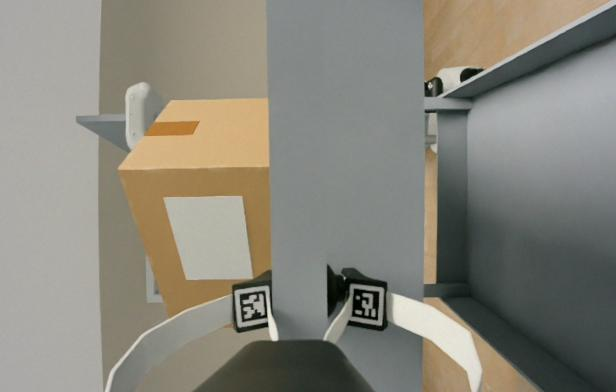

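Request:
{"name": "move", "arguments": {
  "blocking": false,
  "cameras": [],
  "r2": {"base":{"strafe_m":0.1},"contact_limits":{"strafe_m":0.6},"pace":"slow"}
}}

Request:
{"name": "wait", "arguments": {
  "seconds": 3,
  "cameras": []
}}

Request:
{"name": "move", "arguments": {
  "blocking": false,
  "cameras": [],
  "r2": {"base":{"translate_m":-0.6,"strafe_m":0.12},"contact_limits":{"translate_m":0.6}}
}}

Request:
{"name": "wait", "arguments": {
  "seconds": 5,
  "cameras": ["r2_wrist_camera","r2_head_camera"]
}}

Scene clock: 498.77 s.
move: r2 moving
r1: as last shown
r1.lidar_m: 0.80 2.70 1.91 1.80 1.80 0.25 0.25 1.63 1.68 2.93 3.00 0.82
r1.motor_effort: lift_m=+20(20) arm_m=+4(4) wheel_0=-8(8) wheel_1=+6(6) wheel_2=+3(3)
r1.servo_current: wrist_yaw_rad=52(65) wrist_pitch_rad=39(46) wrist_roll_rad=46(59) gripper_m=39(46)
r1.contact_limits: translate_m 0.8
r1.wrist_depth_mm: 136 138 319 - - - - / 112 138 319 - - - - / 116 139 317 - - - - / 137 156 320 - - - - / 1921 - 325 - - - - / 1182 1182 193 1182 187 1182 1118 / 842 750 324 809 788 768 820
r2.base_odometry: x=-0.513 y=-1.172 heading=-2.149
r2.turned_by_wheels: +0.000
r2.turned_by_imu: +0.000
r2.base_tilt: forward=-0.7 right=+0.1
r2.lidar_m: 0.45 0.46 2.47 2.35 2.41 2.82 2.68 2.77 2.52 2.39 2.47 0.48
r2.base_status: strafe_m moving
r2.joint_positions: lift_m=+0.687 arm_m=+0.060 wrist_yaw_rad=-0.002 wrist_pitch_rad=+0.005 wrist_roll_rad=+1.569 gripper_m=-0.029
r2.joint_status: not commanded
r2.measured_speeds: translate_m=+0.000 strafe_m=+0.056 rotate_rad=+0.000 lift_m=+0.000 arm_m=+0.000 wrist_yaw_rad=+0.000 wrist_pitch_rad=+0.000 wrist_roll_rad=+0.000
r2.motor_effort: lift_m=+19(19) arm_m=+4(4) wheel_0=-11(12) wheel_1=+7(7) wheel_2=+0(3)
r2.servo_current: wrist_yaw_rad=39(59) wrist_pitch_rad=46(52) wrist_roll_rad=39(52) gripper_m=85(91)
r2.contact_limits: strafe_m 0.6
r2.hand_pose: x=+0.5191 y=-0.0880 z=+0.8638 quat_wxyz=(+0.708, +0.706, +0.001, -0.002) (m; r2's base frame)
r2.wrist_depth_mm: - - - 160 220 1661 1160 / - - - 161 221 750 - / - 559 492 163 224 831 - / - 484 466 165 226 831 - / - - 521 168 229 831 - / - - 186 169 179 - - / - - - - 235 1537 -
pictures: none
No camera images: "cameras" was empty.

Scene clock: 500.40 s.
earlier move: r2 done
r1.base_odometry: x=-1.929 y=+1.484 heading=+2.880
r1.turned_by_wheels: +0.000
r1.turned_by_imu: +0.000
r1.base_tilt: forward=-1.6 right=+1.3
r1.lidar_m: 0.83 2.69 1.92 1.80 1.76 0.25 0.25 1.62 1.69 2.92 3.01 0.86
r1.base_status: not commanded
r1.joint_positions: lift_m=+0.127 arm_m=+0.000 wrist_yaw_rad=+3.092 wrist_pitch_rad=+0.002 wrist_roll_rad=+0.000 gripper_m=+0.056
r1.joint_status: not commanded
r1.measured_speeds: all 0
r1.motor_effort: lift_m=+20(20) arm_m=+4(4) wheel_0=-8(8) wheel_1=+5(6) wheel_2=+3(4)
r1.servo_current: wrist_yaw_rad=52(72) wrist_pitch_rad=39(46) wrist_roll_rad=46(65) gripper_m=39(46)
r1.contact_limits: translate_m 0.8
r1.hand_pose: x=-0.1128 y=+0.1016 z=+0.3046 quat_wxyz=(+0.025, -0.001, +0.000, +1.000) (m; r1's base frame)
r1.wrist_depth_mm: 136 138 320 - - - - / 112 139 320 - - - - / 116 139 319 - - - - / 136 156 319 - - - - / 1983 - 325 - - - - / 1182 1205 195 1160 188 1160 1138 / 842 759 324 798 798 768 820
r2.base_odometry: x=-0.441 y=-1.219 heading=-2.149
r2.turned_by_wheels: +0.000
r2.turned_by_imu: +0.000
r2.base_tilt: forward=-0.6 right=+0.0
r2.lidar_m: 0.47 3.20 2.42 2.27 2.34 2.83 2.68 2.75 2.62 2.47 2.55 0.47
r2.base_status: done
r2.joint_positions: lift_m=+0.687 arm_m=+0.060 wrist_yaw_rad=-0.002 wrist_pitch_rad=+0.005 wrist_roll_rad=+1.569 gripper_m=-0.029
r2.joint_status: not commanded
r2.measured_speeds: all 0
r2.motor_effort: lift_m=+19(19) arm_m=+4(4) wheel_0=-7(13) wheel_1=+4(9) wheel_2=+0(3)
r2.servo_current: wrist_yaw_rad=59(59) wrist_pitch_rad=46(52) wrist_roll_rad=46(59) gripper_m=85(91)
r2.contact_limits: strafe_m 0.6
r2.hand_pose: x=+0.5190 y=-0.0881 z=+0.8638 quat_wxyz=(+0.708, +0.706, +0.001, -0.002) (m; r2's base frame)
r2.wrist_depth_mm: - - - 142 197 741 - / - 559 504 146 204 - - / - 449 439 151 212 809 - / - - 492 157 218 842 - / - - 580 163 226 - - / - - 187 167 179 554 - / - - - - 243 1661 473
wait: 1.63 of 3 s (r2 has come to rest)
pictures: none
No camera images: "cameras" was empty.

Scene clock: 500.90 s.
move: r2 moving
r1: as last shown
r1.lidar_m: 0.89 2.68 1.89 1.81 1.78 0.27 0.25 1.60 1.72 2.91 3.03 0.90
r1.motor_effort: lift_m=+20(20) arm_m=+4(4) wheel_0=-8(8) wheel_1=+6(6) wheel_2=+3(3)
r1.servo_current: wrist_yaw_rad=39(65) wrist_pitch_rad=39(46) wrist_roll_rad=65(65) gripper_m=39(46)
r1.contact_limits: translate_m 0.8
r1.wrist_depth_mm: 136 138 320 - - - - / 112 139 320 - - - - / 116 139 319 - - - - / 136 157 320 - - - - / 1921 - 322 - - - - / 1182 1205 193 1182 187 1138 1118 / 842 768 324 798 788 768 809
r2.base_odometry: x=-0.419 y=-1.197 heading=-2.149
r2.turned_by_wheels: +0.000
r2.turned_by_imu: +0.000
r2.base_tilt: forward=-0.6 right=+0.1
r2.lidar_m: 0.46 3.25 2.41 2.26 2.32 2.77 2.62 2.73 2.58 2.47 2.57 0.46
r2.base_status: translate_m moving; strafe_m moving
r2.joint_positions: lift_m=+0.687 arm_m=+0.060 wrist_yaw_rad=-0.002 wrist_pitch_rad=+0.005 wrist_roll_rad=+1.569 gripper_m=-0.029
r2.joint_status: not commanded
r2.measured_speeds: translate_m=-0.123 strafe_m=+0.024 rotate_rad=+0.004 lift_m=+0.000 arm_m=+0.000 wrist_yaw_rad=+0.009 wrist_pitch_rad=+0.000 wrist_roll_rad=+0.000
r2.motor_effort: lift_m=+19(19) arm_m=-3(4) wheel_0=-14(14) wheel_1=-8(9) wheel_2=+17(17)
r2.servo_current: wrist_yaw_rad=52(59) wrist_pitch_rad=46(46) wrist_roll_rad=39(59) gripper_m=85(85)
r2.contact_limits: translate_m 0.6
r2.hand_pose: x=+0.5191 y=-0.0879 z=+0.8638 quat_wxyz=(+0.708, +0.706, +0.001, -0.002) (m; r2's base frame)
r2.wrist_depth_mm: - - - 140 196 - - / - 521 492 145 203 - - / - 439 436 150 210 - - / - - 500 157 218 831 - / - - 585 163 227 - - / - - 186 168 179 544 - / - - - - - 1756 469
pictures: none
No camera images: "cameras" was empty.

Scene clock: 503.90 s.
earlier move: r2 done
r1.base_odometry: x=-1.929 y=+1.484 heading=+2.880
r1.turned_by_wheels: +0.000
r1.turned_by_imu: +0.000
r1.base_tilt: forward=-1.6 right=+1.3
r1.lidar_m: 1.44 2.70 1.90 1.80 1.79 0.26 0.25 1.62 1.71 2.93 3.02 1.45
r1.base_status: not commanded
r1.joint_positions: lift_m=+0.127 arm_m=+0.000 wrist_yaw_rad=+3.092 wrist_pitch_rad=+0.002 wrist_roll_rad=+0.000 gripper_m=+0.056
r1.joint_status: not commanded
r1.measured_speeds: all 0
r1.motor_effort: lift_m=+20(20) arm_m=+4(5) wheel_0=-8(8) wheel_1=+5(6) wheel_2=+3(4)
r1.servo_current: wrist_yaw_rad=59(72) wrist_pitch_rad=39(52) wrist_roll_rad=52(72) gripper_m=39(46)
r1.contact_limits: translate_m 0.8
r1.hand_pose: x=-0.1128 y=+0.1016 z=+0.3046 quat_wxyz=(+0.025, -0.001, +0.000, +1.000) (m; r1's base frame)
r1.wrist_depth_mm: 136 138 322 - - - - / 112 138 319 - - - - / 116 139 319 - - - - / 136 156 319 - - - - / 1921 - 325 - - - - / 1182 1182 193 1182 187 1138 1138 / 854 741 324 798 798 768 809
r2.base_odometry: x=-0.013 y=-0.782 heading=-2.149
r2.turned_by_wheels: +0.000
r2.turned_by_imu: +0.002
r2.base_tilt: forward=-0.7 right=+0.1
r2.lidar_m: 0.45 0.56 2.23 2.09 2.20 2.21 2.06 2.14 2.75 2.62 2.69 0.47
r2.base_status: done
r2.joint_positions: lift_m=+0.687 arm_m=+0.060 wrist_yaw_rad=+0.002 wrist_pitch_rad=+0.005 wrist_roll_rad=+1.569 gripper_m=-0.029
r2.joint_status: not commanded
r2.measured_speeds: all 0
r2.motor_effort: lift_m=+19(19) arm_m=-4(4) wheel_0=-1(14) wheel_1=-3(9) wheel_2=+5(18)
r2.servo_current: wrist_yaw_rad=46(65) wrist_pitch_rad=46(52) wrist_roll_rad=46(59) gripper_m=91(91)
r2.contact_limits: translate_m 0.6
r2.hand_pose: x=+0.5195 y=-0.0867 z=+0.8638 quat_wxyz=(+0.708, +0.706, +0.002, -0.001) (m; r2's base frame)
r2.wrist_depth_mm: - - - 141 196 741 - / - - 496 146 202 - - / - 445 442 150 210 - - / - - 500 156 217 831 - / - - 574 163 227 - - / - - 187 167 179 549 - / - - - - 243 1618 477
wait: 3.00 of 5 s (r2 has come to rest)
pictures: r2_head_camera, r2_wrist_camera
Images, in order (width x height): r2_head_camera 420x560, r2_wrist_camera 616x392.

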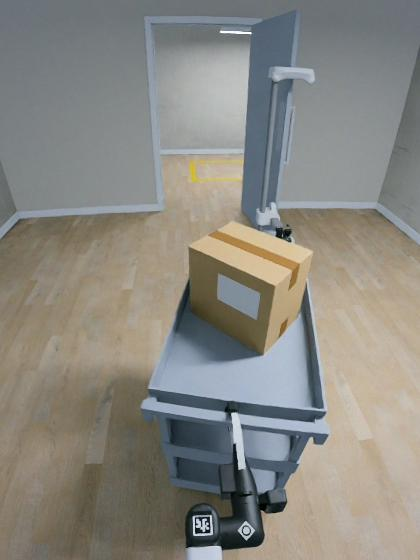

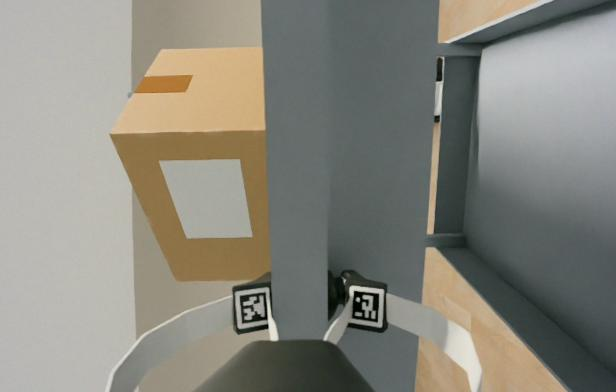

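Request:
{"name": "move", "arguments": {
  "blocking": false,
  "cameras": [],
  "r2": {"base":{"strafe_m":-0.18},"contact_limits":{"strafe_m":0.6},"pace":"slow"}
}}

Request:
{"name": "wait", "arguments": {
  "seconds": 4,
  "cameras": ["r2_wrist_camera","r2_head_camera"]
}}

Scene clock: 512.67 s.
move: r2 moving
r1: as last shown
r1.lidar_m: 1.46 2.70 1.90 1.81 1.73 0.25 0.25 1.62 1.69 2.93 3.01 1.45
r1.motor_effort: lift_m=+20(20) arm_m=+4(4) wheel_0=-7(8) wheel_1=+6(6) wheel_2=+3(3)
r1.servo_current: wrist_yaw_rad=46(59) wrist_pitch_rad=33(46) wrist_roll_rad=59(65) gripper_m=46(46)
r1.contact_limits: translate_m 0.8
r1.wrist_depth_mm: 136 138 319 - - - - / 112 139 319 - - - - / 116 139 320 - - - - / 137 156 319 - - - - / - - 325 - - - - / 1182 1205 194 1182 187 1182 1138 / 854 750 324 798 798 778 809
r2.base_odometry: x=-0.025 y=-0.774 heading=-2.149
r2.turned_by_wheels: +0.000
r2.turned_by_imu: +0.001
r2.base_tilt: forward=-0.7 right=+0.0
r2.lidar_m: 0.48 0.55 2.29 2.12 2.20 2.21 2.07 2.18 2.73 2.59 2.68 0.48
r2.base_status: strafe_m moving
r2.joint_positions: lift_m=+0.687 arm_m=+0.060 wrist_yaw_rad=+0.002 wrist_pitch_rad=+0.005 wrist_roll_rad=+1.569 gripper_m=-0.029
r2.joint_status: not commanded
r2.measured_speeds: translate_m=+0.000 strafe_m=-0.056 rotate_rad=+0.002 lift_m=+0.000 arm_m=+0.000 wrist_yaw_rad=+0.000 wrist_pitch_rad=+0.000 wrist_roll_rad=+0.000
r2.motor_effort: lift_m=+19(19) arm_m=-4(4) wheel_0=+9(14) wheel_1=-6(8) wheel_2=+1(4)
r2.servo_current: wrist_yaw_rad=59(59) wrist_pitch_rad=46(52) wrist_roll_rad=46(52) gripper_m=85(91)
r2.contact_limits: strafe_m 0.6
r2.hand_pose: x=+0.5195 y=-0.0867 z=+0.8638 quat_wxyz=(+0.708, +0.706, +0.003, -0.001) (m; r2's base frame)
r2.wrist_depth_mm: - - - 141 197 750 - / - - 512 146 204 - - / - 449 442 150 211 798 - / - - 492 156 218 831 - / - - 574 163 226 - - / - - 188 167 179 559 - / - - - - 242 1576 480
pictures: none
No camera images: "cameras" was empty.

Scene clock: 515.10 s.
earlier move: r2 done
r1.base_odometry: x=-1.929 y=+1.484 heading=+2.880
r1.turned_by_wheels: +0.000
r1.turned_by_imu: +0.000
r1.base_tilt: forward=-1.6 right=+1.3
r1.lidar_m: 1.38 2.66 1.91 1.81 1.77 0.26 0.25 1.60 1.72 2.92 3.01 1.45
r1.base_status: not commanded
r1.joint_positions: lift_m=+0.127 arm_m=+0.000 wrist_yaw_rad=+3.092 wrist_pitch_rad=+0.002 wrist_roll_rad=+0.000 gripper_m=+0.056
r1.joint_status: not commanded
r1.measured_speeds: all 0
r1.motor_effort: lift_m=+20(20) arm_m=+4(4) wheel_0=-7(8) wheel_1=+5(6) wheel_2=+3(4)
r1.servo_current: wrist_yaw_rad=39(72) wrist_pitch_rad=39(52) wrist_roll_rad=39(65) gripper_m=46(52)
r1.contact_limits: translate_m 0.8
r1.hand_pose: x=-0.1128 y=+0.1016 z=+0.3046 quat_wxyz=(+0.025, -0.001, +0.000, +1.000) (m; r1's base frame)
r1.wrist_depth_mm: 136 138 320 - - - - / 112 139 317 - - - - / 116 139 320 - - - - / 136 156 319 - - - - / 1921 - 324 - - - - / 1205 1255 193 1205 187 1160 1138 / 854 741 322 788 788 778 809
r2.base_odometry: x=-0.164 y=-0.684 heading=-2.149
r2.turned_by_wheels: +0.000
r2.turned_by_imu: +0.000
r2.base_tilt: forward=-0.7 right=+0.1
r2.lidar_m: 0.42 0.44 2.44 2.29 2.35 2.17 2.08 2.15 2.55 2.42 2.52 0.49
r2.base_status: done
r2.joint_positions: lift_m=+0.687 arm_m=+0.060 wrist_yaw_rad=+0.002 wrist_pitch_rad=+0.005 wrist_roll_rad=+1.569 gripper_m=-0.029
r2.joint_status: not commanded
r2.measured_speeds: all 0
r2.motor_effort: lift_m=+19(19) arm_m=-4(4) wheel_0=+4(15) wheel_1=-3(9) wheel_2=+0(4)
r2.servo_current: wrist_yaw_rad=52(65) wrist_pitch_rad=46(52) wrist_roll_rad=52(59) gripper_m=78(91)
r2.contact_limits: strafe_m 0.6
r2.hand_pose: x=+0.5195 y=-0.0867 z=+0.8638 quat_wxyz=(+0.708, +0.706, +0.003, -0.001) (m; r2's base frame)
r2.wrist_depth_mm: - - - 176 238 1661 1160 / - - - 175 237 1661 492 / - - 615 174 234 809 - / - - 466 232 233 842 - / - - 488 171 231 820 - / - - 186 170 179 - - / - - 585 - 228 - -
wait: 2.43 of 4 s (r2 has come to rest)
pictures: r2_head_camera, r2_wrist_camera
Images, in order (width x height): r2_head_camera 420x560, r2_wrist_camera 616x392.

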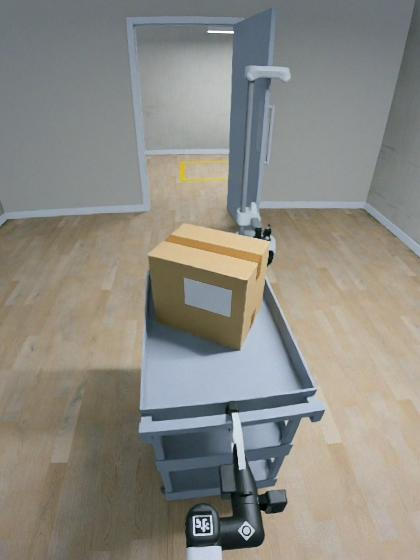

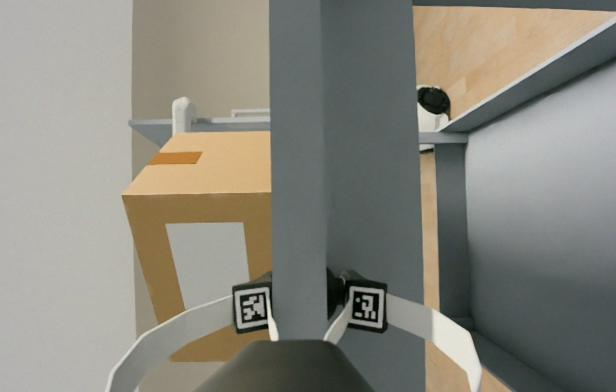

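Request:
{"name": "move", "arguments": {
  "blocking": false,
  "cameras": [],
  "r2": {"base":{"translate_m":0.35,"strafe_m":0.04},"contact_limits":{"translate_m":0.6}}
}}

Request:
{"name": "wait", "arguments": {
  "seconds": 4,
  "cameras": ["r2_wrist_camera"]
}}

Scene clock: 520.53 s.
move: r2 moving
r1: as last shown
r1.base_tilt: forward=-1.6 right=+1.2
r1.lidar_m: 1.35 2.69 1.88 1.79 1.79 0.25 0.25 1.62 1.68 2.92 3.02 1.40
r1.motor_effort: lift_m=+20(20) arm_m=+4(4) wheel_0=-7(8) wheel_1=+5(6) wheel_2=+3(3)
r1.servo_current: wrist_yaw_rad=52(78) wrist_pitch_rad=39(46) wrist_roll_rad=52(65) gripper_m=39(46)
r1.contact_limits: translate_m 0.8
r1.wrist_depth_mm: 136 138 320 - - - - / 112 139 319 - - - - / 116 139 319 - - - - / 137 156 319 - - - - / 1983 - 325 - - - - / 1205 1205 193 1182 187 1160 1118 / 854 759 324 798 798 778 809
r2.base_odometry: x=-0.178 y=-0.712 heading=-2.149
r2.turned_by_wheels: +0.000
r2.turned_by_imu: +0.000
r2.base_tilt: forward=-0.7 right=+0.0
r2.lidar_m: 0.44 0.46 2.44 2.27 2.36 2.22 2.10 2.15 2.56 2.41 2.50 0.47
r2.base_status: translate_m moving; strafe_m moving
r2.joint_positions: lift_m=+0.687 arm_m=+0.060 wrist_yaw_rad=-0.002 wrist_pitch_rad=+0.005 wrist_roll_rad=+1.569 gripper_m=-0.029
r2.joint_status: not commanded
r2.measured_speeds: translate_m=+0.123 strafe_m=+0.014 rotate_rad=-0.002 lift_m=+0.000 arm_m=+0.000 wrist_yaw_rad=+0.000 wrist_pitch_rad=+0.000 wrist_roll_rad=+0.000
r2.motor_effort: lift_m=+19(19) arm_m=+3(4) wheel_0=+5(12) wheel_1=+9(11) wheel_2=-17(17)
r2.servo_current: wrist_yaw_rad=39(52) wrist_pitch_rad=39(46) wrist_roll_rad=46(59) gripper_m=85(85)
r2.contact_limits: translate_m 0.6
r2.hand_pose: x=+0.5191 y=-0.0879 z=+0.8638 quat_wxyz=(+0.708, +0.706, +0.001, -0.002) (m; r2's base frame)
r2.wrist_depth_mm: - - - 179 241 1661 1138 / - - - 178 238 1661 517 / - - 640 176 236 842 - / - - 462 232 234 842 - / - - 488 171 232 831 - / - - 186 169 179 - - / - - 574 - 227 - -
pictures: none
No camera images: "cameras" was empty.

Scene clock: 522.70 s.
earlier move: r2 done
r1.base_odometry: x=-1.929 y=+1.484 heading=+2.880
r1.turned_by_wheels: +0.000
r1.turned_by_imu: +0.000
r1.base_tilt: forward=-1.6 right=+1.3
r1.lidar_m: 1.11 2.70 1.92 1.80 1.79 0.26 0.25 1.62 1.66 2.92 3.00 1.05
r1.base_status: not commanded
r1.joint_positions: lift_m=+0.127 arm_m=+0.000 wrist_yaw_rad=+3.092 wrist_pitch_rad=+0.002 wrist_roll_rad=+0.000 gripper_m=+0.056
r1.joint_status: not commanded
r1.measured_speeds: all 0
r1.motor_effort: lift_m=+20(20) arm_m=+4(4) wheel_0=-7(8) wheel_1=+5(6) wheel_2=+3(4)
r1.servo_current: wrist_yaw_rad=46(78) wrist_pitch_rad=39(52) wrist_roll_rad=52(72) gripper_m=33(46)
r1.contact_limits: translate_m 0.8
r1.hand_pose: x=-0.1128 y=+0.1016 z=+0.3046 quat_wxyz=(+0.025, -0.001, +0.000, +1.000) (m; r1's base frame)
r1.wrist_depth_mm: 136 138 319 - - - - / 112 139 317 - - - - / 116 139 320 - - - - / 136 156 320 - - - - / 1983 - 324 - - - - / 1205 1182 193 1182 187 1205 1138 / 854 759 322 809 788 778 809
r2.base_odometry: x=-0.321 y=-0.999 heading=-2.149
r2.turned_by_wheels: +0.000
r2.turned_by_imu: +0.000
r2.base_tilt: forward=-0.7 right=+0.1
r2.lidar_m: 0.43 0.47 2.38 2.25 2.32 2.56 2.42 2.52 2.62 2.44 2.53 0.49
r2.base_status: done
r2.joint_positions: lift_m=+0.687 arm_m=+0.060 wrist_yaw_rad=-0.002 wrist_pitch_rad=+0.005 wrist_roll_rad=+1.569 gripper_m=-0.029
r2.joint_status: not commanded
r2.measured_speeds: all 0
r2.motor_effort: lift_m=+19(19) arm_m=+4(4) wheel_0=+2(12) wheel_1=+4(11) wheel_2=-2(20)
r2.servo_current: wrist_yaw_rad=59(59) wrist_pitch_rad=46(52) wrist_roll_rad=46(59) gripper_m=85(91)
r2.contact_limits: translate_m 0.6
r2.hand_pose: x=+0.5191 y=-0.0880 z=+0.8638 quat_wxyz=(+0.708, +0.706, +0.001, -0.002) (m; r2's base frame)
r2.wrist_depth_mm: - - - 177 239 1618 1160 / - - - 176 237 1661 488 / - - 615 175 236 809 - / - - 462 233 233 831 - / - - 492 172 231 831 - / - - 186 170 178 - - / - - 580 - 228 - -
wait: 2.17 of 4 s (r2 has come to rest)
pictures: r2_wrist_camera
Images, in order (width x height): r2_wrist_camera 616x392.

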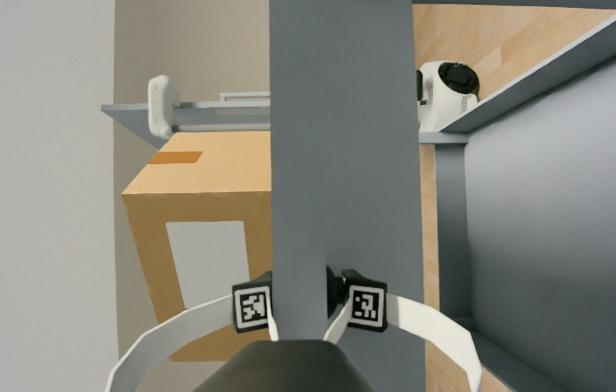

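Request:
{"name": "move", "arguments": {
  "blocking": false,
  "cameras": [],
  "r2": {"base":{"translate_m":0.3,"strafe_m":0.08},"contact_limits":{"translate_m":0.6}}
}}

Request:
{"name": "wait", "arguments": {
  "seconds": 4,
  "cameras": ["r2_wrist_camera","r2_head_camera"]
}}

Scene clock: 532.73 s.
move: r2 moving
r1: as last shown
r1.lidar_m: 1.11 2.68 1.89 1.82 1.79 0.26 0.26 1.64 1.68 2.92 2.99 1.02
r1.motor_effort: lift_m=+20(20) arm_m=+4(4) wheel_0=-8(8) wheel_1=+5(6) wheel_2=+3(3)
r1.servo_current: wrist_yaw_rad=33(59) wrist_pitch_rad=46(46) wrist_roll_rad=46(59) gripper_m=39(52)
r1.contact_limits: translate_m 0.8
r1.wrist_depth_mm: 136 138 320 - - - - / 112 139 319 - - - - / 116 139 317 - - - - / 136 156 320 - - - - / 1863 - 325 - - - - / 1205 1205 194 1160 187 1160 1138 / 842 741 320 788 788 778 809
r2.base_odometry: x=-0.331 y=-1.030 heading=-2.149
r2.turned_by_wheels: +0.000
r2.turned_by_imu: +0.000
r2.base_tilt: forward=-0.7 right=+0.1
r2.lidar_m: 0.43 0.47 2.40 2.27 2.33 2.59 2.47 2.51 2.61 2.47 2.55 0.49
r2.base_status: translate_m moving; strafe_m moving
r2.joint_positions: lift_m=+0.687 arm_m=+0.060 wrist_yaw_rad=-0.002 wrist_pitch_rad=+0.005 wrist_roll_rad=+1.569 gripper_m=-0.029
r2.joint_status: not commanded
r2.measured_speeds: translate_m=+0.122 strafe_m=+0.032 rotate_rad=+0.001 lift_m=+0.000 arm_m=+0.000 wrist_yaw_rad=+0.000 wrist_pitch_rad=+0.000 wrist_roll_rad=+0.000
r2.motor_effort: lift_m=+19(19) arm_m=+4(4) wheel_0=+2(9) wheel_1=+9(11) wheel_2=-15(15)
r2.servo_current: wrist_yaw_rad=39(59) wrist_pitch_rad=46(46) wrist_roll_rad=33(65) gripper_m=85(85)
r2.contact_limits: translate_m 0.6
r2.hand_pose: x=+0.5191 y=-0.0880 z=+0.8638 quat_wxyz=(+0.708, +0.706, +0.001, -0.002) (m; r2's base frame)
r2.wrist_depth_mm: - - - 179 241 1618 1138 / - - - 177 238 1661 504 / - - 634 175 236 798 - / - - 462 232 234 842 - / - - 488 172 231 831 - / - - 186 169 179 - - / - - 569 - 226 - -
pictures: none
No camera images: "cameras" was empty.

Scene clock: 534.70 s.
earlier move: r2 done
r1.base_odometry: x=-1.929 y=+1.484 heading=+2.880
r1.turned_by_wheels: +0.000
r1.turned_by_imu: +0.000
r1.base_tilt: forward=-1.6 right=+1.3
r1.lidar_m: 1.24 2.68 1.91 1.79 1.82 0.25 0.25 1.62 1.70 2.93 1.05 0.80
r1.base_status: not commanded
r1.joint_positions: lift_m=+0.127 arm_m=+0.000 wrist_yaw_rad=+3.092 wrist_pitch_rad=+0.002 wrist_roll_rad=+0.000 gripper_m=+0.056
r1.joint_status: not commanded
r1.measured_speeds: all 0
r1.motor_effort: lift_m=+20(20) arm_m=+4(4) wheel_0=-7(8) wheel_1=+5(6) wheel_2=+3(3)
r1.servo_current: wrist_yaw_rad=59(72) wrist_pitch_rad=46(46) wrist_roll_rad=52(65) gripper_m=39(52)
r1.contact_limits: translate_m 0.8
r1.hand_pose: x=-0.1128 y=+0.1016 z=+0.3046 quat_wxyz=(+0.025, -0.001, +0.000, +1.000) (m; r1's base frame)
r1.wrist_depth_mm: 136 138 320 - - - - / 112 139 319 - - - - / 116 139 319 - - - - / 136 156 319 - - - - / 1921 - 325 - - - - / 1205 1205 193 1182 187 1160 1118 / 866 750 325 809 798 768 809
r2.base_odometry: x=-0.418 y=-1.294 heading=-2.148
r2.turned_by_wheels: +0.000
r2.turned_by_imu: +0.000
r2.base_tilt: forward=-0.7 right=+0.1
r2.lidar_m: 0.43 0.46 2.34 2.22 2.24 2.89 2.74 2.81 2.67 2.52 2.62 0.48
r2.base_status: done
r2.joint_positions: lift_m=+0.687 arm_m=+0.060 wrist_yaw_rad=-0.002 wrist_pitch_rad=+0.005 wrist_roll_rad=+1.569 gripper_m=-0.029
r2.joint_status: not commanded
r2.measured_speeds: all 0
r2.motor_effort: lift_m=+19(19) arm_m=+4(4) wheel_0=+4(9) wheel_1=+3(11) wheel_2=-4(18)
r2.servo_current: wrist_yaw_rad=46(59) wrist_pitch_rad=46(46) wrist_roll_rad=52(65) gripper_m=78(91)
r2.contact_limits: translate_m 0.6
r2.hand_pose: x=+0.5191 y=-0.0880 z=+0.8638 quat_wxyz=(+0.708, +0.706, +0.001, -0.002) (m; r2's base frame)
r2.wrist_depth_mm: - - - 166 225 1397 1138 / - - - 167 227 1397 - / - - 530 167 229 831 - / - 477 462 168 229 842 - / - - 512 169 230 842 - / - - 185 170 179 - - / - - - - 232 1537 -
wait: 1.97 of 4 s (r2 has come to rest)
pictures: r2_head_camera, r2_wrist_camera
Images, in order (width x height): r2_head_camera 420x560, r2_wrist_camera 616x392.

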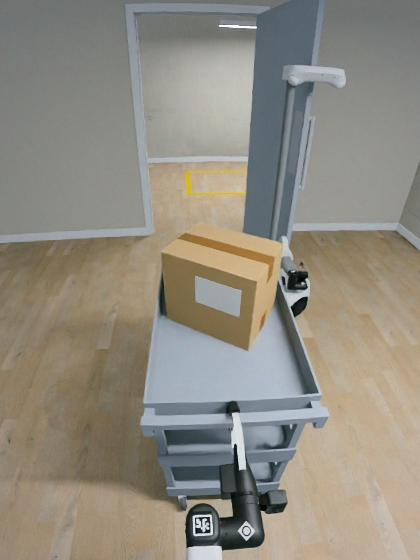

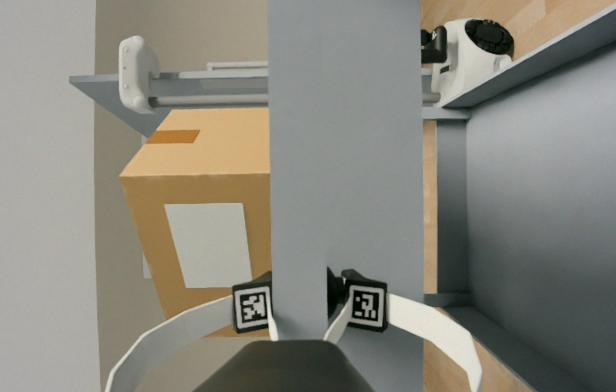

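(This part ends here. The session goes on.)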